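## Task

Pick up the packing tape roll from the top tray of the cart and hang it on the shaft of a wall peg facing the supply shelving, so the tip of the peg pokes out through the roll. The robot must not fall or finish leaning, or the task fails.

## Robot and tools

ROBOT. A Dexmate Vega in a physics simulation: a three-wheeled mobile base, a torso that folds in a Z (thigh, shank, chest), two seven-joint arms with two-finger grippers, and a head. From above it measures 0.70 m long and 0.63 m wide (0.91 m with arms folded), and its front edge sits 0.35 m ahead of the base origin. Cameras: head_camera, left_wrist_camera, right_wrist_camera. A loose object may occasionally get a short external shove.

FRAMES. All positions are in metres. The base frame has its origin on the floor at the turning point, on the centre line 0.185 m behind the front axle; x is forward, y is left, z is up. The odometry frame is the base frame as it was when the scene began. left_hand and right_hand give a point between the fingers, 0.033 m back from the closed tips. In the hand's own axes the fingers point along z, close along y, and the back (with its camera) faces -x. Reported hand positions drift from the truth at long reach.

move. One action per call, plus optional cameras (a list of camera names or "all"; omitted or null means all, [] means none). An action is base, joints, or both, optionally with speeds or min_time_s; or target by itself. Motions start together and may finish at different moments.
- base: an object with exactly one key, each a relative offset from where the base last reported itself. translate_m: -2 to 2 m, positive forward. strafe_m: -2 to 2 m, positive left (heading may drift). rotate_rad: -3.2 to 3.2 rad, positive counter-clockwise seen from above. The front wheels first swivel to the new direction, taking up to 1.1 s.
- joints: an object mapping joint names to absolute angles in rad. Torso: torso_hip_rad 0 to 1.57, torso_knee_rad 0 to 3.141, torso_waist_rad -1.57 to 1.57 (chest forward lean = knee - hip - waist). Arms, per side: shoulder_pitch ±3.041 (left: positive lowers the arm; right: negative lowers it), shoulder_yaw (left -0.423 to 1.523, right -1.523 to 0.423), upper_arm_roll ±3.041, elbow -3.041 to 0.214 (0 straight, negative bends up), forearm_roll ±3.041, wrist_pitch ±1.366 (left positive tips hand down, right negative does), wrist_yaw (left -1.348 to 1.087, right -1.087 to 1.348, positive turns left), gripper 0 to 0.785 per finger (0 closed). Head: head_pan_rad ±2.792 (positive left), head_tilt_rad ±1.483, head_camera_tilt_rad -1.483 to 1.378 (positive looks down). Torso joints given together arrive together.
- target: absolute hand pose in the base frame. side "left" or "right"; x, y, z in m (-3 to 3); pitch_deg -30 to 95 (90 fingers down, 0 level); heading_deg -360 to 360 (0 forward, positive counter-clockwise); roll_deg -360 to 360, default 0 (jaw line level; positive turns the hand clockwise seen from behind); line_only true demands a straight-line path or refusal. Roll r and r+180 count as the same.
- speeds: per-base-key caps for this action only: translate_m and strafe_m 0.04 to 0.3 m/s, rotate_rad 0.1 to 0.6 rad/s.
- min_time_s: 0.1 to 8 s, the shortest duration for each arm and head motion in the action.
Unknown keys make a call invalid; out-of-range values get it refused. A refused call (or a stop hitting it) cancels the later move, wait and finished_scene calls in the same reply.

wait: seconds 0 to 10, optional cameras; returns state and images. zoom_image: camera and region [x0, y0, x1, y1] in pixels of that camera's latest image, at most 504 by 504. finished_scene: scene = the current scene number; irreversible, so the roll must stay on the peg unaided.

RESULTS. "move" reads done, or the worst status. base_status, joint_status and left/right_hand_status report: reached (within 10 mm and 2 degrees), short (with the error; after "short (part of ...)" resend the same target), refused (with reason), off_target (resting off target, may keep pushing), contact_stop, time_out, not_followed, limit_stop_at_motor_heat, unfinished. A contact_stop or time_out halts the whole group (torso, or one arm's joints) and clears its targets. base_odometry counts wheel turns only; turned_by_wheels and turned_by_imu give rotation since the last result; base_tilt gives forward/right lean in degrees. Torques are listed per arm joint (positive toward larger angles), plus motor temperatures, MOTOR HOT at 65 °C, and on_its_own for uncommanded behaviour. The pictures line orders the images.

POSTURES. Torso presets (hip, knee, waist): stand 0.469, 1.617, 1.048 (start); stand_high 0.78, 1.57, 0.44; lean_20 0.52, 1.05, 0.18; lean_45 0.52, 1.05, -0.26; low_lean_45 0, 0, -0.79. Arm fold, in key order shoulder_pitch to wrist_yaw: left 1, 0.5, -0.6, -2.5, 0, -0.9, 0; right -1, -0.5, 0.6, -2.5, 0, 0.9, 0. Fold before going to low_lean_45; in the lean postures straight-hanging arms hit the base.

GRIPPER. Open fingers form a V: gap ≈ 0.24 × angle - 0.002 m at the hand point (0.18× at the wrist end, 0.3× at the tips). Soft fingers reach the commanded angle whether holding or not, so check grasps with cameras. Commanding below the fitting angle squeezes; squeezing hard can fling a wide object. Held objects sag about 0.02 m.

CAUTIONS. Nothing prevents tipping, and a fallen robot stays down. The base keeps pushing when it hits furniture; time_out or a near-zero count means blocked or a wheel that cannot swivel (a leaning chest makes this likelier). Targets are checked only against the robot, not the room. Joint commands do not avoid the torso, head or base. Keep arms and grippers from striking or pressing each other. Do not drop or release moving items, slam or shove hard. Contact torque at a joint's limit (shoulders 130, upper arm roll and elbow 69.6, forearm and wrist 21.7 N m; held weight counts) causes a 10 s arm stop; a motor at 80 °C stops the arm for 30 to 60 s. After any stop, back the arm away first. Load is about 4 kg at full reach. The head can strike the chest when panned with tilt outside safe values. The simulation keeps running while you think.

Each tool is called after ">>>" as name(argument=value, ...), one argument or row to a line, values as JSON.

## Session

>>> move(
  joints={"head_pan_rad":1.5},
  cameras=["head_camera"],
)

>>> move(
  joints={"head_pan_rad":2.7},
  cameras=["head_camera"],
)

>>> move(
  joints={"head_pan_rad":-1.5},
  cameras=["head_camera"],
)

>>> move(
  joints={"head_pan_rad":0},
  cameras=["head_camera"],
)

Scene clock: 1.67 s.
Joint torques (N m): left_arm=[6.5 1.49 1.75 -2.9 -0.04 -1.82 0.22] | right_arm=[-4.49 1.57 -0.25 -2.89 -0.02 2.86 -0.05]
Motor temperatures (°C): left_arm=[33 33 33 31 36 35 38] | right_arm=[33 30 37 33 36 32 37]
move: done
base_odometry: x=+0.000 y=+0.000 heading=+0.000
turned_by_wheels: +0.000
turned_by_imu: +0.000
base_tilt: forward=-0.5 right=-0.6
joint_positions: torso_hip_rad=+0.469 torso_knee_rad=+1.617 torso_waist_rad=+1.048 left_shoulder_pitch_rad=+2.204 left_shoulder_yaw_rad=+0.007 left_upper_arm_roll_rad=-0.002 left_elbow_rad=-1.113 left_forearm_roll_rad=+0.001 left_wrist_pitch_rad=-0.497 left_wrist_yaw_rad=-0.002 left_gripper_rad=+0.005 right_shoulder_pitch_rad=-2.185 right_shoulder_yaw_rad=-0.018 right_upper_arm_roll_rad=-0.016 right_elbow_rad=-1.094 right_forearm_roll_rad=+0.005 right_wrist_pitch_rad=+0.495 right_wrist_yaw_rad=+0.018 right_gripper_rad=+0.005 head_pan_rad=+1.499 head_tilt_rad=+0.000 head_camera_tilt_rad=+0.000
joint_status: all done
chest: x=-0.0111 y=+0.0000 z=+1.4155 quat_wxyz=(+0.999, +0.000, +0.050, +0.000) (m; base frame)
left_hand: x=+0.2015 y=+0.2331 z=+0.6092 quat_wxyz=(+0.424, +0.004, +0.906, +0.002) pitch_deg=+39.8 heading_deg=+0.0 roll_deg=+0.5 back=up (m; base frame)
right_hand: x=+0.2058 y=-0.2208 z=+0.6055 quat_wxyz=(+0.423, -0.013, +0.906, +0.012) pitch_deg=+39.9 heading_deg=+2.4 roll_deg=+0.8 back=up (m; base frame)
pictures: head_camera
camera_calibration:
head_camera: T_world_to_cam=[[0.993275, -0.0936561, -0.0680629, 0.202529], [-0.0718358, -0.0375167, -0.996711, 1.50927], [0.0907946, 0.994897, -0.0439922, 0.0357186], [0, 0, 0, 1]]

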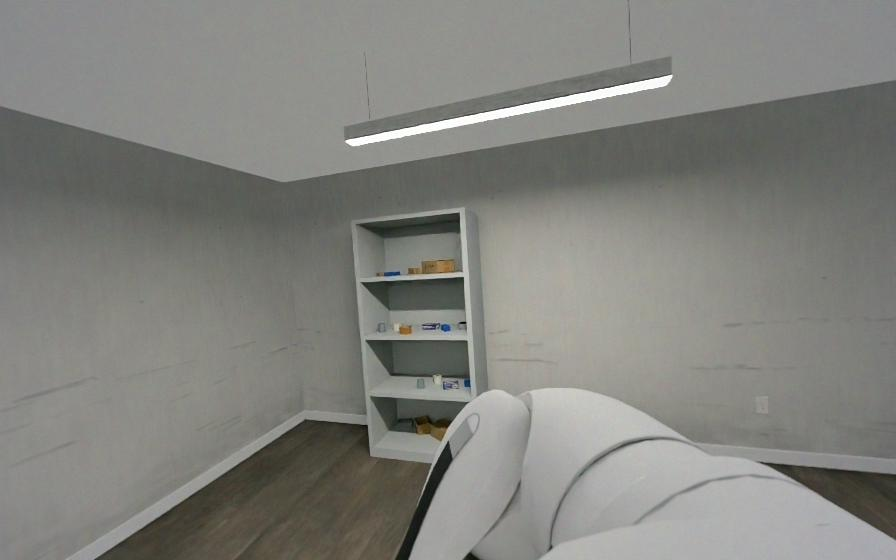

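Scene clock: 3.13 s.
Joint torques (N m): left_arm=[6.28 -2.97 0.6 -2.24 0.04 -1.53 0.18] | right_arm=[-3.52 1.51 -0.28 -2.24 0.01 2.45 -0.26]
move: done
base_odometry: x=+0.000 y=+0.000 heading=+0.000
turned_by_wheels: +0.000
turned_by_imu: +0.000
base_tilt: forward=-0.5 right=-0.9
joint_positions: torso_hip_rad=+0.469 torso_knee_rad=+1.617 torso_waist_rad=+1.048 left_shoulder_pitch_rad=+2.204 left_shoulder_yaw_rad=+0.007 left_upper_arm_roll_rad=-0.002 left_elbow_rad=-1.113 left_forearm_roll_rad=+0.001 left_wrist_pitch_rad=-0.497 left_wrist_yaw_rad=-0.002 left_gripper_rad=+0.005 right_shoulder_pitch_rad=-2.185 right_shoulder_yaw_rad=-0.018 right_upper_arm_roll_rad=-0.016 right_elbow_rad=-1.094 right_forearm_roll_rad=+0.005 right_wrist_pitch_rad=+0.495 right_wrist_yaw_rad=+0.018 right_gripper_rad=+0.005 head_pan_rad=+2.699 head_tilt_rad=+0.000 head_camera_tilt_rad=+0.000
joint_status: all done
chest: x=-0.0111 y=+0.0000 z=+1.4155 quat_wxyz=(+0.999, +0.000, +0.050, +0.000) (m; base frame)
left_hand: x=+0.2015 y=+0.2331 z=+0.6092 quat_wxyz=(+0.424, +0.004, +0.906, +0.002) pitch_deg=+39.8 heading_deg=+0.0 roll_deg=+0.5 back=up (m; base frame)
right_hand: x=+0.2058 y=-0.2208 z=+0.6055 quat_wxyz=(+0.423, -0.013, +0.906, +0.012) pitch_deg=+39.9 heading_deg=+2.4 roll_deg=+0.8 back=up (m; base frame)
pictures: head_camera
camera_calibration:
head_camera: T_world_to_cam=[[0.448784, 0.89354, -0.0133969, 0.0788622], [-0.0548661, 0.0125874, -0.998414, 1.51312], [-0.891955, 0.448807, 0.054674, -0.187487], [0, 0, 0, 1]]

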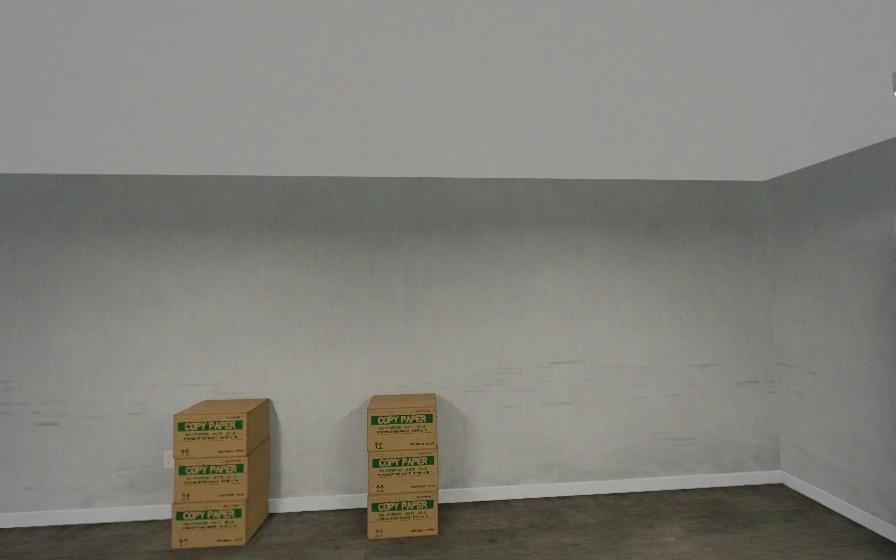

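Scene clock: 6.60 s.
Joint torques (N m): left_arm=[6.84 -0.44 -0.44 -3.29 -1.17 -2.47 0.12] | right_arm=[-6.21 1.16 -0.28 -2.74 0.04 2.24 -0.22]
move: done
base_odometry: x=+0.000 y=+0.000 heading=+0.000
turned_by_wheels: +0.000
turned_by_imu: +0.000
base_tilt: forward=-0.5 right=-0.8
joint_positions: torso_hip_rad=+0.469 torso_knee_rad=+1.617 torso_waist_rad=+1.048 left_shoulder_pitch_rad=+2.204 left_shoulder_yaw_rad=+0.007 left_upper_arm_roll_rad=-0.002 left_elbow_rad=-1.113 left_forearm_roll_rad=+0.001 left_wrist_pitch_rad=-0.497 left_wrist_yaw_rad=-0.002 left_gripper_rad=+0.005 right_shoulder_pitch_rad=-2.185 right_shoulder_yaw_rad=-0.018 right_upper_arm_roll_rad=-0.016 right_elbow_rad=-1.094 right_forearm_roll_rad=+0.005 right_wrist_pitch_rad=+0.495 right_wrist_yaw_rad=+0.018 right_gripper_rad=+0.005 head_pan_rad=-1.499 head_tilt_rad=+0.000 head_camera_tilt_rad=+0.000
joint_status: all done
chest: x=-0.0111 y=+0.0000 z=+1.4155 quat_wxyz=(+0.999, +0.000, +0.050, +0.000) (m; base frame)
left_hand: x=+0.2015 y=+0.2331 z=+0.6092 quat_wxyz=(+0.424, +0.004, +0.906, +0.002) pitch_deg=+39.8 heading_deg=+0.0 roll_deg=+0.5 back=up (m; base frame)
right_hand: x=+0.2058 y=-0.2208 z=+0.6055 quat_wxyz=(+0.423, -0.013, +0.906, +0.012) pitch_deg=+39.9 heading_deg=+2.4 roll_deg=+0.8 back=up (m; base frame)
pictures: head_camera
camera_calibration:
head_camera: T_world_to_cam=[[-0.990161, -0.049002, 0.13107, -0.247956], [-0.132767, 0.0331343, -0.990593, 1.49543], [0.0441981, -0.998249, -0.0393142, 0.0251357], [0, 0, 0, 1]]

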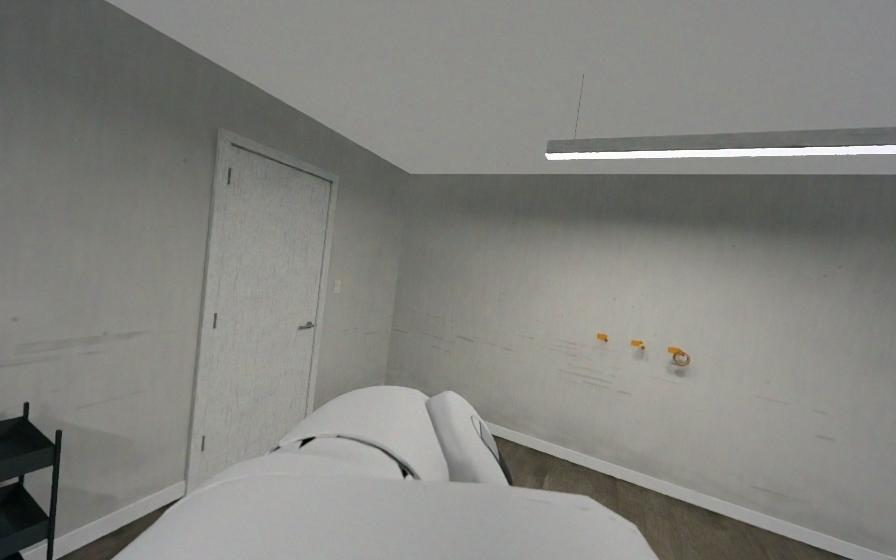

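Scene clock: 8.27 s.
Joint torques (N m): left_arm=[8.4 -0.17 0.37 -3.45 0.04 -2 0.1] | right_arm=[-6 2.14 0.1 -2.38 -0.11 2.77 -0.11]
move: done
base_odometry: x=+0.000 y=+0.000 heading=+0.000
turned_by_wheels: +0.000
turned_by_imu: +0.000
base_tilt: forward=-0.6 right=-0.7
joint_positions: torso_hip_rad=+0.469 torso_knee_rad=+1.617 torso_waist_rad=+1.048 left_shoulder_pitch_rad=+2.204 left_shoulder_yaw_rad=+0.007 left_upper_arm_roll_rad=-0.002 left_elbow_rad=-1.113 left_forearm_roll_rad=+0.001 left_wrist_pitch_rad=-0.497 left_wrist_yaw_rad=-0.002 left_gripper_rad=+0.005 right_shoulder_pitch_rad=-2.185 right_shoulder_yaw_rad=-0.018 right_upper_arm_roll_rad=-0.016 right_elbow_rad=-1.094 right_forearm_roll_rad=+0.005 right_wrist_pitch_rad=+0.495 right_wrist_yaw_rad=+0.018 right_gripper_rad=+0.005 head_pan_rad=-0.001 head_tilt_rad=+0.000 head_camera_tilt_rad=+0.000
joint_status: all done
chest: x=-0.0111 y=+0.0000 z=+1.4155 quat_wxyz=(+0.999, +0.000, +0.050, +0.000) (m; base frame)
left_hand: x=+0.2015 y=+0.2331 z=+0.6092 quat_wxyz=(+0.424, +0.004, +0.906, +0.002) pitch_deg=+39.8 heading_deg=+0.0 roll_deg=+0.5 back=up (m; base frame)
right_hand: x=+0.2058 y=-0.2208 z=+0.6055 quat_wxyz=(+0.423, -0.013, +0.906, +0.012) pitch_deg=+39.9 heading_deg=+2.4 roll_deg=+0.8 back=up (m; base frame)
pictures: head_camera
camera_calibration:
head_camera: T_world_to_cam=[[-0.0197685, -0.999238, 0.033645, -0.027557], [-0.135045, -0.0306745, -0.990365, 1.49491], [0.990642, -0.0241216, -0.134335, 0.240095], [0, 0, 0, 1]]

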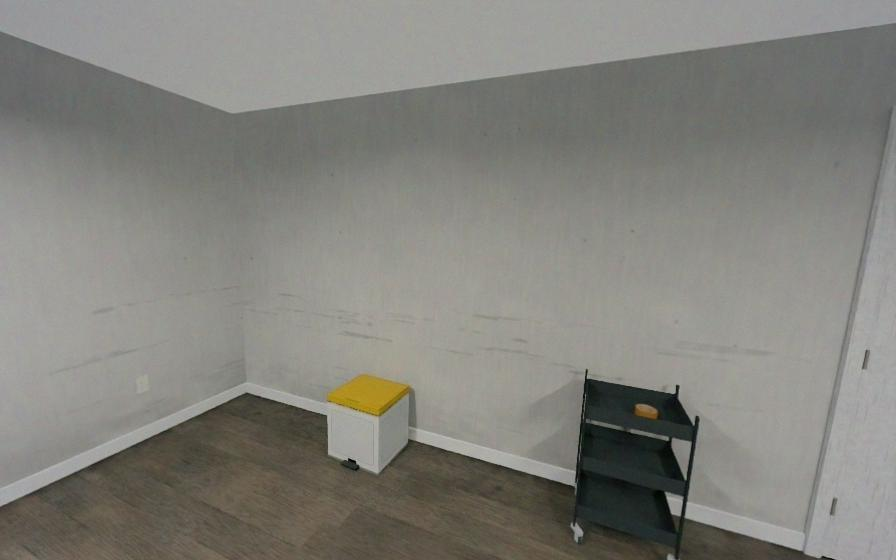

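>>> move(
  base={"rotate_rad":-0.42},
  joints={"head_camera_tilt_rad":0.6},
  cameras=[],
)

>>> move(
  base={"strafe_m":-0.2},
  cameras=[],
)

>>> move(
  base={"translate_m":0.5},
  joints={"head_camera_tilt_rad":0.85},
  cameras=["head_camera"],
)

Scene clock: 19.77 s.
Joint torques (N m): left_arm=[6.15 -2.46 0.73 -2.17 -0.48 -2.39 0.19] | right_arm=[-6.55 0.3 -0.24 -1.52 -0.08 2.14 -0.11]
move: done
base_odometry: x=+0.001 y=+0.000 heading=-0.421
turned_by_wheels: -0.420
turned_by_imu: -0.420
base_tilt: forward=-0.5 right=-0.8
base_status: done
joint_positions: torso_hip_rad=+0.469 torso_knee_rad=+1.617 torso_waist_rad=+1.048 left_shoulder_pitch_rad=+2.204 left_shoulder_yaw_rad=+0.007 left_upper_arm_roll_rad=-0.002 left_elbow_rad=-1.113 left_forearm_roll_rad=+0.001 left_wrist_pitch_rad=-0.497 left_wrist_yaw_rad=-0.002 left_gripper_rad=+0.005 right_shoulder_pitch_rad=-2.185 right_shoulder_yaw_rad=-0.018 right_upper_arm_roll_rad=-0.016 right_elbow_rad=-1.094 right_forearm_roll_rad=+0.005 right_wrist_pitch_rad=+0.495 right_wrist_yaw_rad=+0.018 right_gripper_rad=+0.005 head_pan_rad=-0.001 head_tilt_rad=+0.000 head_camera_tilt_rad=+0.599
joint_status: all done
chest: x=-0.0111 y=+0.0000 z=+1.4155 quat_wxyz=(+0.999, +0.000, +0.050, +0.000) (m; base frame)
left_hand: x=+0.2015 y=+0.2331 z=+0.6092 quat_wxyz=(+0.424, +0.004, +0.906, +0.002) pitch_deg=+39.8 heading_deg=+0.0 roll_deg=+0.5 back=up (m; base frame)
right_hand: x=+0.2058 y=-0.2208 z=+0.6055 quat_wxyz=(+0.423, -0.013, +0.906, +0.012) pitch_deg=+39.9 heading_deg=+2.4 roll_deg=+0.8 back=up (m; base frame)
pictures: none

Scene clock: 22.40 s.
Joint torques (N m): left_arm=[6.49 0.05 0.94 -2.93 -0.01 -2.01 0.16] | right_arm=[-4.85 0.74 -0.42 -3.62 0.02 2.57 0.04]
move: done
base_odometry: x=-0.081 y=-0.182 heading=-0.424
turned_by_wheels: -0.003
turned_by_imu: -0.003
base_tilt: forward=-0.5 right=-0.9
base_status: done
joint_positions: torso_hip_rad=+0.469 torso_knee_rad=+1.617 torso_waist_rad=+1.048 left_shoulder_pitch_rad=+2.204 left_shoulder_yaw_rad=+0.007 left_upper_arm_roll_rad=-0.002 left_elbow_rad=-1.113 left_forearm_roll_rad=+0.001 left_wrist_pitch_rad=-0.497 left_wrist_yaw_rad=-0.002 left_gripper_rad=+0.005 right_shoulder_pitch_rad=-2.185 right_shoulder_yaw_rad=-0.018 right_upper_arm_roll_rad=-0.016 right_elbow_rad=-1.094 right_forearm_roll_rad=+0.005 right_wrist_pitch_rad=+0.495 right_wrist_yaw_rad=+0.018 right_gripper_rad=+0.005 head_pan_rad=+0.000 head_tilt_rad=+0.000 head_camera_tilt_rad=+0.599
chest: x=-0.0111 y=+0.0000 z=+1.4155 quat_wxyz=(+0.999, +0.000, +0.050, +0.000) (m; base frame)
left_hand: x=+0.2015 y=+0.2331 z=+0.6092 quat_wxyz=(+0.424, +0.004, +0.906, +0.002) pitch_deg=+39.8 heading_deg=+0.0 roll_deg=+0.5 back=up (m; base frame)
right_hand: x=+0.2058 y=-0.2208 z=+0.6055 quat_wxyz=(+0.423, -0.013, +0.906, +0.012) pitch_deg=+39.9 heading_deg=+2.4 roll_deg=+0.8 back=up (m; base frame)
pictures: none

Scene clock: 26.20 s.
Joint torques (N m): left_arm=[6.22 -0.22 -0.1 -2.75 -0.18 -2.2 0.2] | right_arm=[-5.78 1.86 -0.36 -2.89 -0.01 2.65 0.04]
move: done
base_odometry: x=+0.374 y=-0.388 heading=-0.426
turned_by_wheels: -0.002
turned_by_imu: -0.010
base_tilt: forward=-0.6 right=-0.8
base_status: done
joint_positions: torso_hip_rad=+0.469 torso_knee_rad=+1.617 torso_waist_rad=+1.048 left_shoulder_pitch_rad=+2.204 left_shoulder_yaw_rad=+0.007 left_upper_arm_roll_rad=-0.002 left_elbow_rad=-1.113 left_forearm_roll_rad=+0.001 left_wrist_pitch_rad=-0.497 left_wrist_yaw_rad=-0.002 left_gripper_rad=+0.005 right_shoulder_pitch_rad=-2.185 right_shoulder_yaw_rad=-0.018 right_upper_arm_roll_rad=-0.016 right_elbow_rad=-1.094 right_forearm_roll_rad=+0.005 right_wrist_pitch_rad=+0.495 right_wrist_yaw_rad=+0.018 right_gripper_rad=+0.005 head_pan_rad=+0.000 head_tilt_rad=+0.000 head_camera_tilt_rad=+0.849
joint_status: all done
chest: x=-0.0111 y=+0.0000 z=+1.4155 quat_wxyz=(+0.999, +0.000, +0.050, +0.000) (m; base frame)
left_hand: x=+0.2015 y=+0.2331 z=+0.6092 quat_wxyz=(+0.424, +0.004, +0.906, +0.002) pitch_deg=+39.8 heading_deg=+0.0 roll_deg=+0.5 back=up (m; base frame)
right_hand: x=+0.2058 y=-0.2208 z=+0.6055 quat_wxyz=(+0.423, -0.013, +0.906, +0.012) pitch_deg=+39.9 heading_deg=+2.4 roll_deg=+0.8 back=up (m; base frame)
pictures: head_camera
camera_calibration:
head_camera: T_world_to_cam=[[0.0120886, -0.999257, 0.0365887, -0.0294281], [-0.832837, -0.0303125, -0.552687, 0.791464], [0.553386, -0.0237913, -0.832585, 1.24101], [0, 0, 0, 1]]

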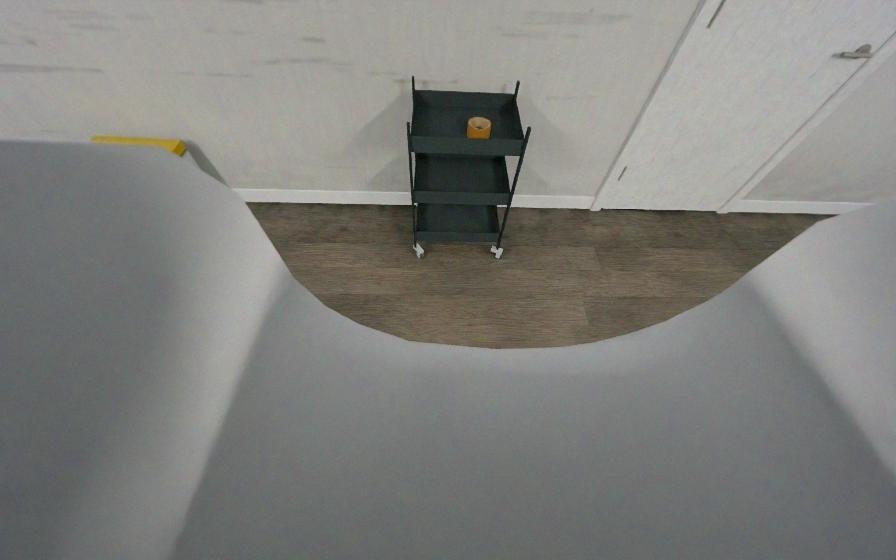

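>>> move(
  joints={"right_gripper_rad":0.3},
  cameras=[],
)

>>> move(
  target={"side":"right","x":0.5,"y":-0.2,"z":0.82,"pitch_deg":80,"heading_deg":0},
  cameras=[],
)

>>> move(
  target={"side":"right","x":0.45,"y":-0.2,"z":1.05,"pitch_deg":35,"heading_deg":0,"line_only":true},
  cameras=[],
)

>>> move(
  base={"translate_m":0.57},
  joints={"torso_waist_rad":0.7},
  cameras=["head_camera","right_wrist_camera"],
)

Scene clock: 36.83 s.
Joint torques (N m): left_arm=[6 1.28 -0.15 -1.13 -0.65 -1.84 0.27] | right_arm=[-5.65 2.19 -0.04 -2.05 -0.21 1.52 -0.14]
move: done
base_odometry: x=+0.374 y=-0.388 heading=-0.426
turned_by_wheels: +0.000
turned_by_imu: +0.000
base_tilt: forward=-0.5 right=-0.7
joint_positions: torso_hip_rad=+0.469 torso_knee_rad=+1.617 torso_waist_rad=+1.048 left_shoulder_pitch_rad=+2.204 left_shoulder_yaw_rad=+0.007 left_upper_arm_roll_rad=-0.002 left_elbow_rad=-1.113 left_forearm_roll_rad=+0.001 left_wrist_pitch_rad=-0.497 left_wrist_yaw_rad=-0.002 left_gripper_rad=+0.005 right_shoulder_pitch_rad=-2.185 right_shoulder_yaw_rad=-0.018 right_upper_arm_roll_rad=-0.016 right_elbow_rad=-1.094 right_forearm_roll_rad=+0.005 right_wrist_pitch_rad=+0.495 right_wrist_yaw_rad=+0.018 right_gripper_rad=+0.300 head_pan_rad=+0.000 head_tilt_rad=+0.000 head_camera_tilt_rad=+0.849
joint_status: all done
chest: x=-0.0111 y=+0.0000 z=+1.4155 quat_wxyz=(+0.999, +0.000, +0.050, +0.000) (m; base frame)
left_hand: x=+0.2015 y=+0.2331 z=+0.6092 quat_wxyz=(+0.424, +0.004, +0.906, +0.002) pitch_deg=+39.8 heading_deg=+0.0 roll_deg=+0.5 back=up (m; base frame)
right_hand: x=+0.2058 y=-0.2208 z=+0.6055 quat_wxyz=(+0.423, -0.013, +0.906, +0.012) pitch_deg=+39.9 heading_deg=+2.4 roll_deg=+0.8 back=up (m; base frame)
pictures: none

Scene clock: 42.50 s.
Joint torques (N m): left_arm=[6.75 0.46 1.75 -4.47 0.13 -3.36 0.13] | right_arm=[29.77 -2.57 1.49 -6.13 0.61 0.09 0.29]
move: done
base_odometry: x=+0.374 y=-0.388 heading=-0.426
turned_by_wheels: +0.000
turned_by_imu: +0.000
base_tilt: forward=-0.4 right=-0.8
joint_positions: torso_hip_rad=+0.469 torso_knee_rad=+1.617 torso_waist_rad=+1.048 left_shoulder_pitch_rad=+2.204 left_shoulder_yaw_rad=+0.007 left_upper_arm_roll_rad=-0.002 left_elbow_rad=-1.113 left_forearm_roll_rad=+0.001 left_wrist_pitch_rad=-0.497 left_wrist_yaw_rad=-0.002 left_gripper_rad=+0.005 right_shoulder_pitch_rad=-0.913 right_shoulder_yaw_rad=-0.624 right_upper_arm_roll_rad=-0.690 right_elbow_rad=-1.473 right_forearm_roll_rad=-1.081 right_wrist_pitch_rad=+1.073 right_wrist_yaw_rad=+1.295 right_gripper_rad=+0.300 head_pan_rad=+0.000 head_tilt_rad=+0.000 head_camera_tilt_rad=+0.849
chest: x=-0.0111 y=+0.0000 z=+1.4155 quat_wxyz=(+0.999, +0.000, +0.050, +0.000) (m; base frame)
left_hand: x=+0.2015 y=+0.2331 z=+0.6092 quat_wxyz=(+0.424, +0.004, +0.906, +0.002) pitch_deg=+39.8 heading_deg=+0.0 roll_deg=+0.5 back=up (m; base frame)
right_hand: x=+0.4976 y=-0.1965 z=+0.8183 quat_wxyz=(+0.005, -0.996, +0.002, -0.085) pitch_deg=+80.3 heading_deg=+3.3 roll_deg=+3.5 (m; base frame)
right_hand_status: reached (checked arc [the straight line was blocked], planned for 4.3 s): 5 mm and 0.7 deg off.
pictures: none

Scene clock: 48.43 s.
Joint torques (N m): left_arm=[7.53 0.82 2.48 -2.83 0.45 -2.92 0.48] | right_arm=[-3.53 -7.25 9.43 -5.16 -1.14 -1.77 -0.07]
move: done
base_odometry: x=+0.374 y=-0.388 heading=-0.426
turned_by_wheels: +0.000
turned_by_imu: -0.001
base_tilt: forward=-0.5 right=-0.8
joint_positions: torso_hip_rad=+0.469 torso_knee_rad=+1.617 torso_waist_rad=+1.048 left_shoulder_pitch_rad=+2.204 left_shoulder_yaw_rad=+0.007 left_upper_arm_roll_rad=-0.002 left_elbow_rad=-1.113 left_forearm_roll_rad=+0.001 left_wrist_pitch_rad=-0.497 left_wrist_yaw_rad=-0.002 left_gripper_rad=+0.005 right_shoulder_pitch_rad=-1.845 right_shoulder_yaw_rad=-1.180 right_upper_arm_roll_rad=-0.145 right_elbow_rad=-2.727 right_forearm_roll_rad=-1.628 right_wrist_pitch_rad=+0.390 right_wrist_yaw_rad=+1.221 right_gripper_rad=+0.300 head_pan_rad=+0.000 head_tilt_rad=+0.000 head_camera_tilt_rad=+0.849
chest: x=-0.0111 y=+0.0000 z=+1.4155 quat_wxyz=(+0.999, +0.000, +0.050, +0.000) (m; base frame)
left_hand: x=+0.2015 y=+0.2331 z=+0.6092 quat_wxyz=(+0.424, +0.004, +0.906, +0.002) pitch_deg=+39.8 heading_deg=+0.0 roll_deg=+0.5 back=up (m; base frame)
right_hand: x=+0.4503 y=-0.2003 z=+1.0488 quat_wxyz=(+0.000, -0.888, +0.000, -0.460) pitch_deg=+35.2 heading_deg=-0.1 roll_deg=+0.0 back=down (m; base frame)
right_hand_status: reached (straight line, planned for 4.6 s): 1 mm and 0.2 deg off.
pictures: none

Scene clock: 52.27 s.
Joint torques (N m): left_arm=[14.48 1.06 0.63 -1.85 0.54 -2.35 0.2] | right_arm=[-7.85 -5.92 7.66 -7.01 -0.82 -1.3 -0.26]
move: done
base_odometry: x=+0.893 y=-0.625 heading=-0.427
turned_by_wheels: -0.002
turned_by_imu: -0.005
base_tilt: forward=-0.5 right=-1.0
base_status: done
joint_positions: torso_hip_rad=+0.469 torso_knee_rad=+1.617 torso_waist_rad=+0.700 left_shoulder_pitch_rad=+2.204 left_shoulder_yaw_rad=+0.007 left_upper_arm_roll_rad=-0.002 left_elbow_rad=-1.113 left_forearm_roll_rad=+0.001 left_wrist_pitch_rad=-0.497 left_wrist_yaw_rad=-0.002 left_gripper_rad=+0.005 right_shoulder_pitch_rad=-1.850 right_shoulder_yaw_rad=-1.182 right_upper_arm_roll_rad=-0.143 right_elbow_rad=-2.730 right_forearm_roll_rad=-1.632 right_wrist_pitch_rad=+0.388 right_wrist_yaw_rad=+1.220 right_gripper_rad=+0.300 head_pan_rad=+0.000 head_tilt_rad=+0.000 head_camera_tilt_rad=+0.849
joint_status: all done
chest: x=+0.1428 y=+0.0000 z=+1.3934 quat_wxyz=(+0.975, +0.000, +0.222, +0.000) (m; base frame)
left_hand: x=+0.0678 y=+0.2331 z=+0.5630 quat_wxyz=(+0.261, +0.004, +0.965, +0.001) pitch_deg=+59.7 heading_deg=-0.1 roll_deg=+0.5 back=up (m; base frame)
right_hand: x=+0.4517 y=-0.2000 z=+0.8926 quat_wxyz=(+0.000, -0.954, +0.000, -0.301) pitch_deg=+54.9 heading_deg=+0.0 roll_deg=+0.0 back=down (m; base frame)
pictures: head_camera, right_wrist_camera
camera_calibration:
head_camera: T_world_to_cam=[[0.0238764, -0.999257, 0.0302566, -0.0233402], [-0.971381, -0.0303435, -0.235583, 0.485417], [0.236326, -0.0237658, -0.971383, 1.37617], [0, 0, 0, 1]]
right_wrist_camera: T_world_to_cam=[[0.0257795, 0.999027, -0.0357874, 0.2245], [0.747898, 0.00447951, 0.663798, -0.876334], [0.663313, -0.0438777, -0.747055, 0.51511], [0, 0, 0, 1]]

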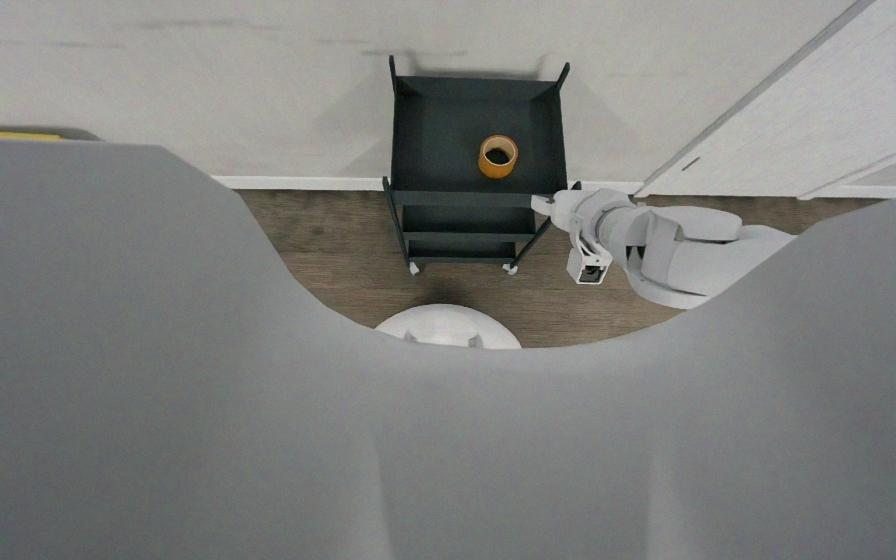

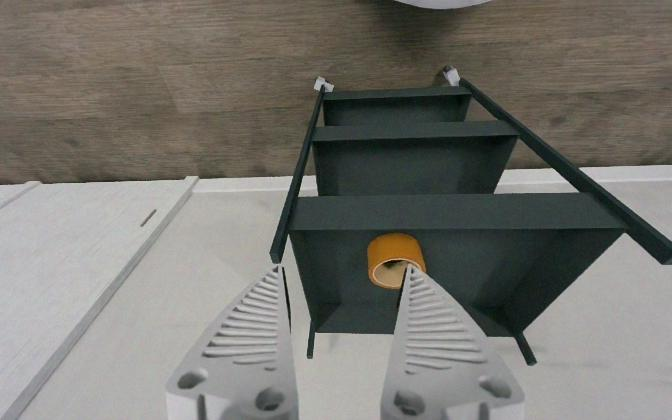

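>>> move(
  target={"side":"right","x":0.65,"y":-0.16,"z":0.79,"pitch_deg":86,"heading_deg":0,"line_only":true},
  cameras=["head_camera","right_wrist_camera"],
)

Scene clock: 64.20 s.
Joint torques (N m): left_arm=[12.43 1.48 2.15 -1.25 0.24 -1.73 0.29] | right_arm=[33.55 1.94 2.37 -2.55 0.44 -0.25 -0.27]
move: done
base_odometry: x=+0.893 y=-0.625 heading=-0.427
turned_by_wheels: +0.000
turned_by_imu: -0.001
base_tilt: forward=-0.3 right=-1.0
joint_positions: torso_hip_rad=+0.469 torso_knee_rad=+1.617 torso_waist_rad=+0.700 left_shoulder_pitch_rad=+2.204 left_shoulder_yaw_rad=+0.007 left_upper_arm_roll_rad=-0.002 left_elbow_rad=-1.113 left_forearm_roll_rad=+0.001 left_wrist_pitch_rad=-0.497 left_wrist_yaw_rad=-0.002 left_gripper_rad=+0.005 right_shoulder_pitch_rad=-0.299 right_shoulder_yaw_rad=-0.589 right_upper_arm_roll_rad=-1.063 right_elbow_rad=-1.294 right_forearm_roll_rad=-0.900 right_wrist_pitch_rad=+0.954 right_wrist_yaw_rad=+1.242 right_gripper_rad=+0.300 head_pan_rad=+0.000 head_tilt_rad=+0.000 head_camera_tilt_rad=+0.849
chest: x=+0.1428 y=+0.0000 z=+1.3934 quat_wxyz=(+0.975, +0.000, +0.222, +0.000) (m; base frame)
left_hand: x=+0.0678 y=+0.2331 z=+0.5630 quat_wxyz=(+0.261, +0.004, +0.965, +0.001) pitch_deg=+59.7 heading_deg=-0.1 roll_deg=+0.5 back=up (m; base frame)
right_hand: x=+0.6496 y=-0.1601 z=+0.7900 quat_wxyz=(+0.000, -0.999, +0.000, -0.035) pitch_deg=+86.0 heading_deg=+0.1 roll_deg=+0.1 (m; base frame)
right_hand_status: reached (straight line, planned for 6.7 s): 0 mm and 0.0 deg off.
pictures: head_camera, right_wrist_camera
camera_calibration:
head_camera: T_world_to_cam=[[0.0238763, -0.999257, 0.0302566, -0.0233403], [-0.97138, -0.0303435, -0.235583, 0.485418], [0.236326, -0.0237659, -0.971383, 1.37617], [0, 0, 0, 1]]
right_wrist_camera: T_world_to_cam=[[0.00387116, 0.999034, -0.0437723, 0.196421], [0.982986, 0.00423677, 0.183631, -0.729841], [0.183639, -0.0437385, -0.98202, 0.806211], [0, 0, 0, 1]]

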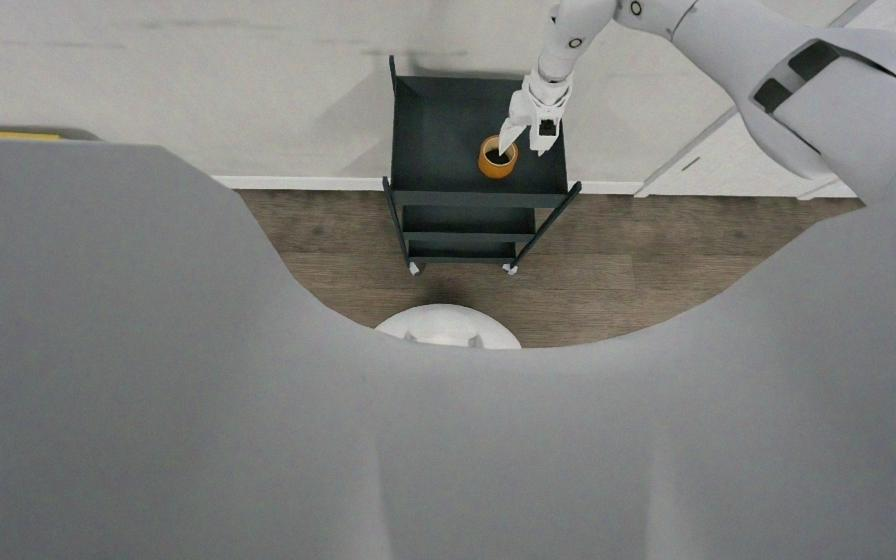

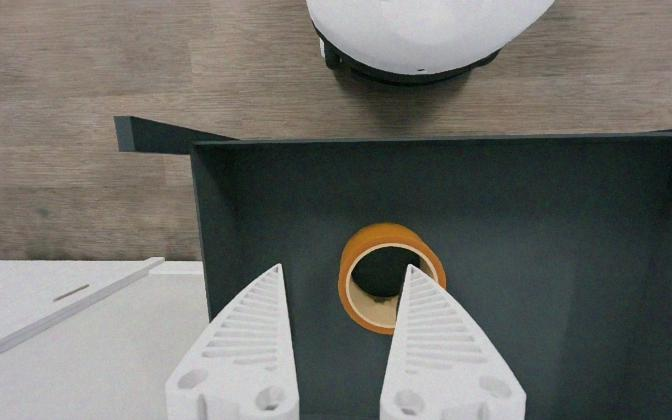

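>>> move(
  target={"side":"right","x":0.66,"y":-0.165,"z":0.765,"pitch_deg":88,"heading_deg":0,"line_only":true},
  cameras=["right_wrist_camera"],
)

Scene clock: 71.47 s.
Joint torques (N m): left_arm=[15.05 1.22 -0.59 -1.86 -0.07 -0.67 0.25] | right_arm=[34.22 2.09 2.35 -1.64 0.56 0.96 -0.21]
move: done
base_odometry: x=+0.893 y=-0.625 heading=-0.427
turned_by_wheels: +0.000
turned_by_imu: +0.000
base_tilt: forward=-0.6 right=-0.8
joint_positions: torso_hip_rad=+0.469 torso_knee_rad=+1.617 torso_waist_rad=+0.700 left_shoulder_pitch_rad=+2.204 left_shoulder_yaw_rad=+0.007 left_upper_arm_roll_rad=-0.002 left_elbow_rad=-1.113 left_forearm_roll_rad=+0.001 left_wrist_pitch_rad=-0.497 left_wrist_yaw_rad=-0.002 left_gripper_rad=+0.005 right_shoulder_pitch_rad=-0.240 right_shoulder_yaw_rad=-0.491 right_upper_arm_roll_rad=-1.109 right_elbow_rad=-1.055 right_forearm_roll_rad=-1.010 right_wrist_pitch_rad=+1.031 right_wrist_yaw_rad=+1.084 right_gripper_rad=+0.300 head_pan_rad=+0.000 head_tilt_rad=+0.000 head_camera_tilt_rad=+0.849
chest: x=+0.1428 y=+0.0000 z=+1.3934 quat_wxyz=(+0.975, +0.000, +0.222, +0.000) (m; base frame)
left_hand: x=+0.0678 y=+0.2331 z=+0.5630 quat_wxyz=(+0.261, +0.004, +0.965, +0.001) pitch_deg=+59.7 heading_deg=-0.1 roll_deg=+0.5 back=up (m; base frame)
right_hand: x=+0.6598 y=-0.1648 z=+0.7653 quat_wxyz=(+0.000, -1.000, +0.000, -0.018) pitch_deg=+88.0 heading_deg=+0.5 roll_deg=+0.5 (m; base frame)
right_hand_status: reached (straight line, planned for 1.1 s): 0 mm and 0.0 deg off.
pictures: right_wrist_camera
camera_calibration:
right_wrist_camera: T_world_to_cam=[[0.00233114, 0.99904, -0.0437421, 0.201023], [0.988827, 0.00421675, 0.149005, -0.712691], [0.149047, -0.0436007, -0.987868, 0.807191], [0, 0, 0, 1]]

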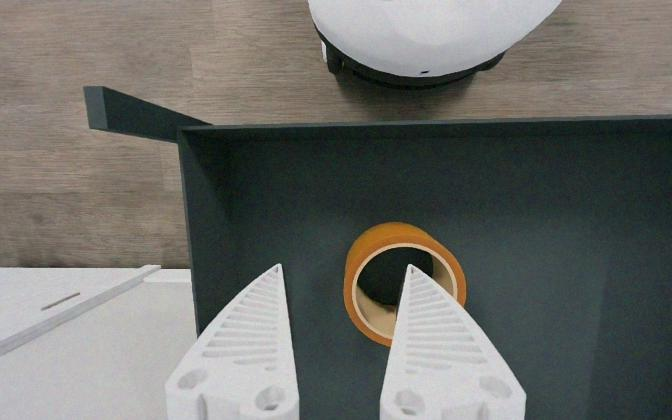

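>>> move(
  target={"side":"right","x":0.671,"y":-0.163,"z":0.735,"pitch_deg":88,"heading_deg":0,"line_only":true},
  cameras=["right_wrist_camera","head_camera"],
)

>>> zoom_image(
  camera="head_camera",
  region=[400, 60, 620, 240],
)

Scene clock: 78.53 s.
Joint torques (N m): left_arm=[14.97 -0.16 -0.62 -2.91 0.48 -1.73 0.43] | right_arm=[34.51 2.21 1.16 -1.23 0.08 0.21 0.02]
move: done
base_odometry: x=+0.893 y=-0.625 heading=-0.427
turned_by_wheels: +0.000
turned_by_imu: +0.000
base_tilt: forward=-0.5 right=-0.6
joint_positions: torso_hip_rad=+0.469 torso_knee_rad=+1.617 torso_waist_rad=+0.700 left_shoulder_pitch_rad=+2.204 left_shoulder_yaw_rad=+0.007 left_upper_arm_roll_rad=-0.002 left_elbow_rad=-1.113 left_forearm_roll_rad=+0.001 left_wrist_pitch_rad=-0.497 left_wrist_yaw_rad=-0.002 left_gripper_rad=+0.005 right_shoulder_pitch_rad=-0.197 right_shoulder_yaw_rad=-0.382 right_upper_arm_roll_rad=-1.170 right_elbow_rad=-0.834 right_forearm_roll_rad=-1.182 right_wrist_pitch_rad=+1.043 right_wrist_yaw_rad=+0.863 right_gripper_rad=+0.300 head_pan_rad=+0.000 head_tilt_rad=+0.000 head_camera_tilt_rad=+0.849
chest: x=+0.1428 y=+0.0000 z=+1.3934 quat_wxyz=(+0.975, +0.000, +0.222, +0.000) (m; base frame)
left_hand: x=+0.0678 y=+0.2331 z=+0.5630 quat_wxyz=(+0.261, +0.004, +0.965, +0.001) pitch_deg=+59.7 heading_deg=-0.1 roll_deg=+0.5 back=up (m; base frame)
right_hand: x=+0.6707 y=-0.1629 z=+0.7354 quat_wxyz=(+0.000, -1.000, +0.000, -0.017) pitch_deg=+88.0 heading_deg=+0.6 roll_deg=+0.7 (m; base frame)
right_hand_status: reached (straight line, planned for 1.0 s): 1 mm and 0.0 deg off.
pictures: head_camera, right_wrist_camera
camera_calibration:
head_camera: T_world_to_cam=[[0.0238763, -0.999257, 0.0302566, -0.0233403], [-0.971381, -0.0303435, -0.235583, 0.485417], [0.236326, -0.0237659, -0.971383, 1.37617], [0, 0, 0, 1]]
right_wrist_camera: T_world_to_cam=[[0.00244563, 0.999044, -0.0436543, 0.197615], [0.988944, 0.00405647, 0.148237, -0.718555], [0.148272, -0.0435342, -0.987988, 0.776724], [0, 0, 0, 1]]

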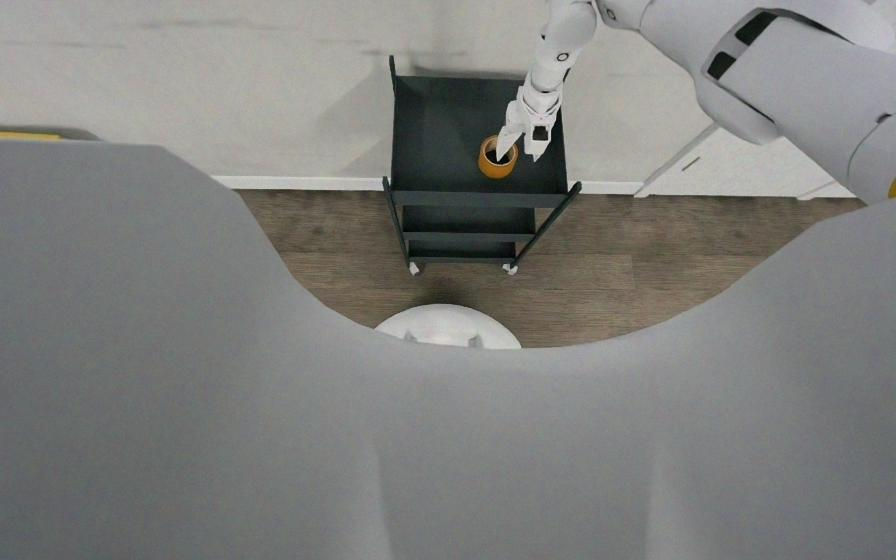

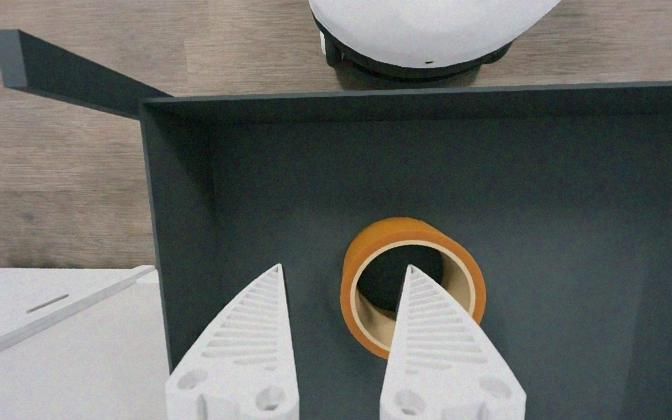

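Scaled by 2.291 from the camera's 896x560 image, which has a finer 960x600 frame.

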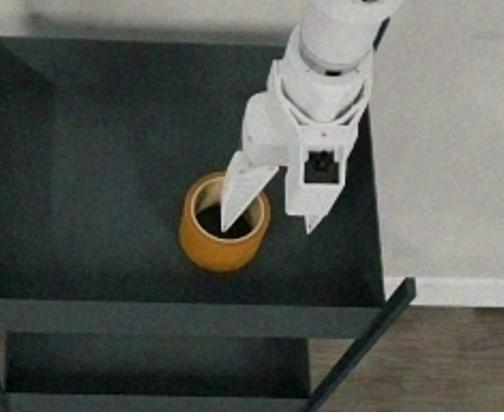

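>>> move(
  target={"side":"right","x":0.671,"y":-0.163,"z":0.714,"pitch_deg":88,"heading_deg":0,"line_only":true},
  cameras=[],
)

>>> move(
  joints={"right_gripper_rad":0.06},
  cameras=["right_wrist_camera"],
)

>>> move(
  joints={"right_gripper_rad":0.0},
  cameras=["right_wrist_camera"],
)

>>> move(
  target={"side":"right","x":0.62,"y":-0.165,"z":0.88,"pitch_deg":75,"heading_deg":0,"line_only":true},
  cameras=["right_wrist_camera"],
)

Scene clock: 88.20 s.
Joint torques (N m): left_arm=[14.84 -0.65 4.22 -0.18 0.79 -1.41 -0.08] | right_arm=[34.45 3.55 0.72 -1.7 0.35 0.14 -0.33]
move: done
base_odometry: x=+0.893 y=-0.625 heading=-0.427
turned_by_wheels: +0.000
turned_by_imu: +0.000
base_tilt: forward=-0.6 right=-0.8
joint_positions: torso_hip_rad=+0.469 torso_knee_rad=+1.617 torso_waist_rad=+0.700 left_shoulder_pitch_rad=+2.204 left_shoulder_yaw_rad=+0.007 left_upper_arm_roll_rad=-0.002 left_elbow_rad=-1.113 left_forearm_roll_rad=+0.001 left_wrist_pitch_rad=-0.497 left_wrist_yaw_rad=-0.002 left_gripper_rad=+0.005 right_shoulder_pitch_rad=-0.182 right_shoulder_yaw_rad=-0.322 right_upper_arm_roll_rad=-1.221 right_elbow_rad=-0.713 right_forearm_roll_rad=-1.273 right_wrist_pitch_rad=+1.027 right_wrist_yaw_rad=+0.727 right_gripper_rad=+0.300 head_pan_rad=+0.000 head_tilt_rad=+0.000 head_camera_tilt_rad=+0.849
chest: x=+0.1428 y=+0.0000 z=+1.3934 quat_wxyz=(+0.975, +0.000, +0.222, +0.000) (m; base frame)
left_hand: x=+0.0678 y=+0.2331 z=+0.5630 quat_wxyz=(+0.261, +0.004, +0.965, +0.001) pitch_deg=+59.7 heading_deg=-0.1 roll_deg=+0.5 back=up (m; base frame)
right_hand: x=+0.6707 y=-0.1629 z=+0.7146 quat_wxyz=(+0.000, -1.000, +0.000, -0.017) pitch_deg=+88.0 heading_deg=+0.5 roll_deg=+0.5 (m; base frame)
right_hand_status: reached (straight line, planned for 0.8 s): 1 mm and 0.0 deg off.
pictures: none

Scene clock: 88.97 s.
Joint torques (N m): left_arm=[13.78 0.4 1.83 -1.51 -0.44 -1.98 0.27] | right_arm=[34.7 3.83 0.82 -0.05 0.29 -0.34 -0.13]
move: done
base_odometry: x=+0.893 y=-0.625 heading=-0.427
turned_by_wheels: +0.000
turned_by_imu: +0.000
base_tilt: forward=-0.5 right=-0.9
joint_positions: torso_hip_rad=+0.469 torso_knee_rad=+1.617 torso_waist_rad=+0.700 left_shoulder_pitch_rad=+2.204 left_shoulder_yaw_rad=+0.007 left_upper_arm_roll_rad=-0.002 left_elbow_rad=-1.113 left_forearm_roll_rad=+0.001 left_wrist_pitch_rad=-0.497 left_wrist_yaw_rad=-0.002 left_gripper_rad=+0.005 right_shoulder_pitch_rad=-0.182 right_shoulder_yaw_rad=-0.320 right_upper_arm_roll_rad=-1.222 right_elbow_rad=-0.710 right_forearm_roll_rad=-1.276 right_wrist_pitch_rad=+1.027 right_wrist_yaw_rad=+0.723 right_gripper_rad=+0.060 head_pan_rad=+0.000 head_tilt_rad=+0.000 head_camera_tilt_rad=+0.849
joint_status: all done
chest: x=+0.1428 y=+0.0000 z=+1.3934 quat_wxyz=(+0.975, +0.000, +0.222, +0.000) (m; base frame)
left_hand: x=+0.0678 y=+0.2331 z=+0.5630 quat_wxyz=(+0.261, +0.004, +0.965, +0.001) pitch_deg=+59.7 heading_deg=-0.1 roll_deg=+0.5 back=up (m; base frame)
right_hand: x=+0.6707 y=-0.1630 z=+0.7140 quat_wxyz=(+0.000, -1.000, +0.000, -0.017) pitch_deg=+88.0 heading_deg=+0.4 roll_deg=+0.4 (m; base frame)
pictures: right_wrist_camera
camera_calibration:
right_wrist_camera: T_world_to_cam=[[0.00222641, 0.999037, -0.0438294, 0.197015], [0.988948, 0.00429775, 0.148198, -0.715386], [0.148243, -0.043675, -0.987986, 0.755604], [0, 0, 0, 1]]

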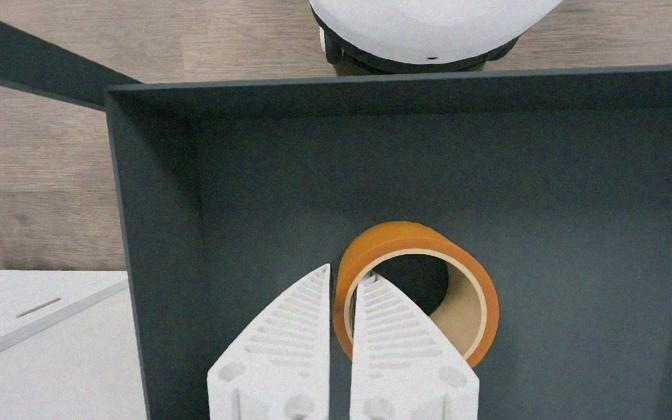

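Scene clock: 89.47 s.
Joint torques (N m): left_arm=[16.41 1.79 1.13 -2.05 0.8 -1.84 0.04] | right_arm=[35.04 2.73 0.7 -0.95 0.13 0.1 -0.09]
move: done
base_odometry: x=+0.893 y=-0.625 heading=-0.427
turned_by_wheels: +0.000
turned_by_imu: +0.000
base_tilt: forward=-0.5 right=-0.8
joint_positions: torso_hip_rad=+0.469 torso_knee_rad=+1.617 torso_waist_rad=+0.700 left_shoulder_pitch_rad=+2.204 left_shoulder_yaw_rad=+0.007 left_upper_arm_roll_rad=-0.002 left_elbow_rad=-1.113 left_forearm_roll_rad=+0.001 left_wrist_pitch_rad=-0.497 left_wrist_yaw_rad=-0.002 left_gripper_rad=+0.005 right_shoulder_pitch_rad=-0.182 right_shoulder_yaw_rad=-0.320 right_upper_arm_roll_rad=-1.223 right_elbow_rad=-0.709 right_forearm_roll_rad=-1.276 right_wrist_pitch_rad=+1.027 right_wrist_yaw_rad=+0.723 right_gripper_rad=+0.000 head_pan_rad=+0.000 head_tilt_rad=+0.000 head_camera_tilt_rad=+0.849
joint_status: all done
chest: x=+0.1428 y=+0.0000 z=+1.3934 quat_wxyz=(+0.975, +0.000, +0.222, +0.000) (m; base frame)
left_hand: x=+0.0678 y=+0.2331 z=+0.5630 quat_wxyz=(+0.261, +0.004, +0.965, +0.001) pitch_deg=+59.7 heading_deg=-0.1 roll_deg=+0.5 back=up (m; base frame)
right_hand: x=+0.6707 y=-0.1630 z=+0.7140 quat_wxyz=(+0.000, -1.000, +0.000, -0.017) pitch_deg=+88.0 heading_deg=+0.4 roll_deg=+0.4 (m; base frame)
pictures: right_wrist_camera
camera_calibration:
right_wrist_camera: T_world_to_cam=[[0.00221054, 0.999038, -0.0438028, 0.196995], [0.988949, 0.00430933, 0.148194, -0.715366], [0.14824, -0.0436463, -0.987988, 0.755544], [0, 0, 0, 1]]

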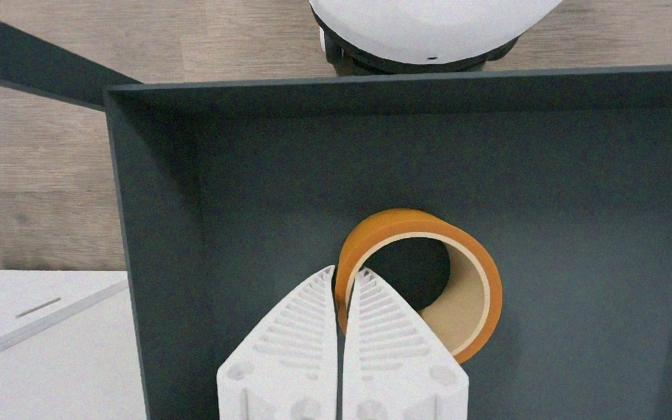

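Scene clock: 95.17 s.
Joint torques (N m): left_arm=[14.06 -0.81 0.79 -0.65 0.34 -2.1 0.37] | right_arm=[28.42 -4.6 4.64 -4.1 0.75 -0.75 0.33]
move: done
base_odometry: x=+0.893 y=-0.625 heading=-0.427
turned_by_wheels: +0.000
turned_by_imu: -0.001
base_tilt: forward=-0.5 right=-0.8
joint_positions: torso_hip_rad=+0.469 torso_knee_rad=+1.617 torso_waist_rad=+0.700 left_shoulder_pitch_rad=+2.204 left_shoulder_yaw_rad=+0.007 left_upper_arm_roll_rad=-0.002 left_elbow_rad=-1.113 left_forearm_roll_rad=+0.001 left_wrist_pitch_rad=-0.497 left_wrist_yaw_rad=-0.002 left_gripper_rad=+0.005 right_shoulder_pitch_rad=-0.264 right_shoulder_yaw_rad=-0.973 right_upper_arm_roll_rad=-1.178 right_elbow_rad=-2.000 right_forearm_roll_rad=-0.776 right_wrist_pitch_rad=+0.578 right_wrist_yaw_rad=+1.348 right_gripper_rad=+0.000 head_pan_rad=+0.000 head_tilt_rad=+0.000 head_camera_tilt_rad=+0.849
chest: x=+0.1428 y=+0.0000 z=+1.3934 quat_wxyz=(+0.975, +0.000, +0.222, +0.000) (m; base frame)
left_hand: x=+0.0678 y=+0.2331 z=+0.5630 quat_wxyz=(+0.261, +0.004, +0.965, +0.001) pitch_deg=+59.7 heading_deg=-0.1 roll_deg=+0.5 back=up (m; base frame)
right_hand: x=+0.6205 y=-0.1649 z=+0.8793 quat_wxyz=(+0.000, -0.991, +0.000, -0.130) pitch_deg=+75.0 heading_deg=+0.1 roll_deg=+0.1 back=down (m; base frame)
right_hand_status: reached (straight line, planned for 4.4 s): 1 mm and 0.0 deg off.
pictures: right_wrist_camera
camera_calibration:
right_wrist_camera: T_world_to_cam=[[0.0117668, 0.99904, -0.0421886, 0.198907], [0.930413, 0.00451781, 0.366484, -0.845733], [0.366323, -0.0435652, -0.929467, 0.739467], [0, 0, 0, 1]]

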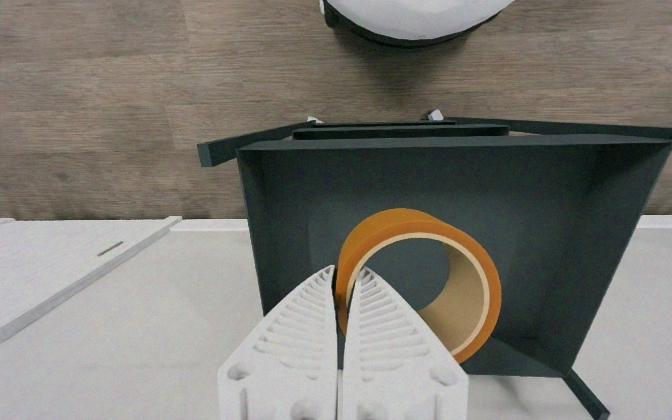

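>>> move(
  base={"translate_m":-0.6},
  joints={"torso_waist_rad":1.048,"head_camera_tilt_rad":0.35},
  cameras=[],
)

>>> move(
  base={"rotate_rad":-1.571},
  cameras=["head_camera","right_wrist_camera"],
)

Scene clock: 108.10 s.
Joint torques (N m): left_arm=[6.63 1.66 2.13 -3.2 -0.18 -1.68 0.25] | right_arm=[30.93 -2.62 5.75 -2.48 -0.02 -0.7 -0.01]
move: done
base_odometry: x=+0.347 y=-0.375 heading=-0.429
turned_by_wheels: -0.002
turned_by_imu: -0.001
base_tilt: forward=-0.7 right=-0.8
base_status: done
joint_positions: torso_hip_rad=+0.469 torso_knee_rad=+1.617 torso_waist_rad=+1.048 left_shoulder_pitch_rad=+2.204 left_shoulder_yaw_rad=+0.007 left_upper_arm_roll_rad=-0.002 left_elbow_rad=-1.113 left_forearm_roll_rad=+0.001 left_wrist_pitch_rad=-0.497 left_wrist_yaw_rad=-0.002 left_gripper_rad=+0.005 right_shoulder_pitch_rad=-0.262 right_shoulder_yaw_rad=-0.975 right_upper_arm_roll_rad=-1.181 right_elbow_rad=-2.004 right_forearm_roll_rad=-0.774 right_wrist_pitch_rad=+0.575 right_wrist_yaw_rad=+1.348 right_gripper_rad=+0.000 head_pan_rad=+0.000 head_tilt_rad=+0.000 head_camera_tilt_rad=+0.351
joint_status: all done
chest: x=-0.0112 y=+0.0000 z=+1.4155 quat_wxyz=(+0.999, +0.000, +0.050, +0.000) (m; base frame)
left_hand: x=+0.2015 y=+0.2331 z=+0.6092 quat_wxyz=(+0.424, +0.004, +0.905, +0.002) pitch_deg=+39.8 heading_deg=+0.0 roll_deg=+0.5 back=up (m; base frame)
right_hand: x=+0.6124 y=-0.1649 z=+1.0954 quat_wxyz=(+0.000, -0.954, +0.000, -0.300) pitch_deg=+55.1 heading_deg=+0.0 roll_deg=+0.0 back=down (m; base frame)
pictures: none

Scene clock: 112.27 s.
Joint torques (N m): left_arm=[5.19 -1.73 3.68 -3.42 0.82 -1.31 0.35] | right_arm=[31.51 -0.39 5.89 -2.49 -0.14 -0.25 -0.21]
move: done
base_odometry: x=+0.348 y=-0.373 heading=-2.002
turned_by_wheels: -1.573
turned_by_imu: -1.568
base_tilt: forward=-0.5 right=-0.8
base_status: done
joint_positions: torso_hip_rad=+0.469 torso_knee_rad=+1.617 torso_waist_rad=+1.048 left_shoulder_pitch_rad=+2.204 left_shoulder_yaw_rad=+0.007 left_upper_arm_roll_rad=-0.002 left_elbow_rad=-1.113 left_forearm_roll_rad=+0.001 left_wrist_pitch_rad=-0.497 left_wrist_yaw_rad=-0.002 left_gripper_rad=+0.005 right_shoulder_pitch_rad=-0.262 right_shoulder_yaw_rad=-0.975 right_upper_arm_roll_rad=-1.181 right_elbow_rad=-2.004 right_forearm_roll_rad=-0.774 right_wrist_pitch_rad=+0.575 right_wrist_yaw_rad=+1.348 right_gripper_rad=+0.000 head_pan_rad=+0.000 head_tilt_rad=+0.000 head_camera_tilt_rad=+0.351
chest: x=-0.0112 y=+0.0000 z=+1.4155 quat_wxyz=(+0.999, +0.000, +0.050, +0.000) (m; base frame)
left_hand: x=+0.2015 y=+0.2331 z=+0.6092 quat_wxyz=(+0.424, +0.004, +0.905, +0.002) pitch_deg=+39.8 heading_deg=+0.0 roll_deg=+0.5 back=up (m; base frame)
right_hand: x=+0.6124 y=-0.1649 z=+1.0954 quat_wxyz=(+0.000, -0.954, +0.000, -0.300) pitch_deg=+55.1 heading_deg=+0.0 roll_deg=+0.0 back=down (m; base frame)
pictures: head_camera, right_wrist_camera
camera_calibration:
head_camera: T_world_to_cam=[[-0.00679987, -0.999249, 0.0381451, -0.0332138], [-0.467081, -0.0305552, -0.883686, 1.31075], [0.884188, -0.0238258, -0.466523, 0.724269], [0, 0, 0, 1]]
right_wrist_camera: T_world_to_cam=[[0.0255901, 0.999042, -0.0354935, 0.192358], [0.749404, 0.00432697, 0.662099, -1.13043], [0.661618, -0.0435421, -0.748576, 0.564321], [0, 0, 0, 1]]

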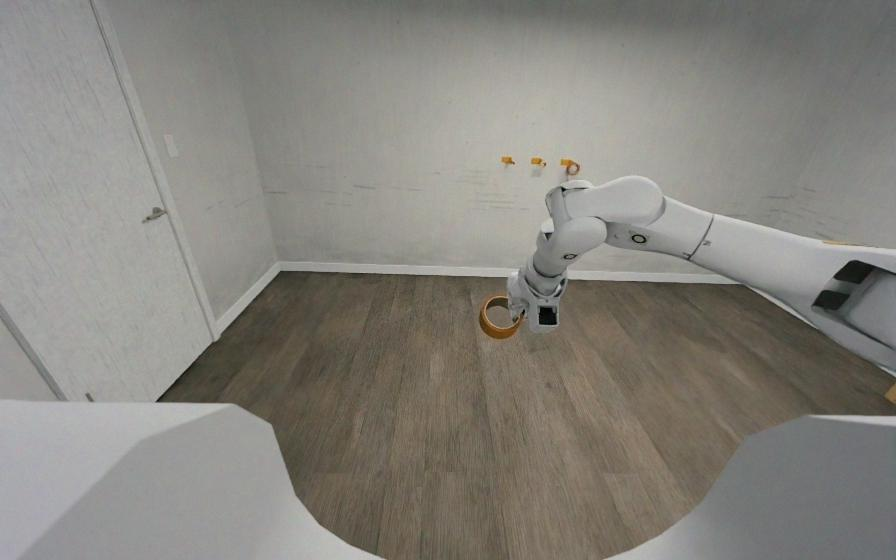

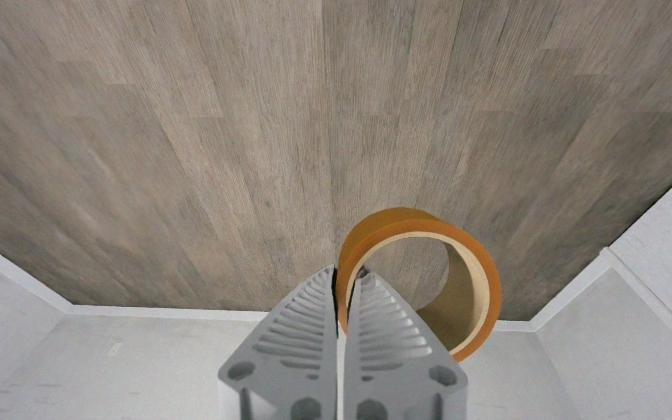

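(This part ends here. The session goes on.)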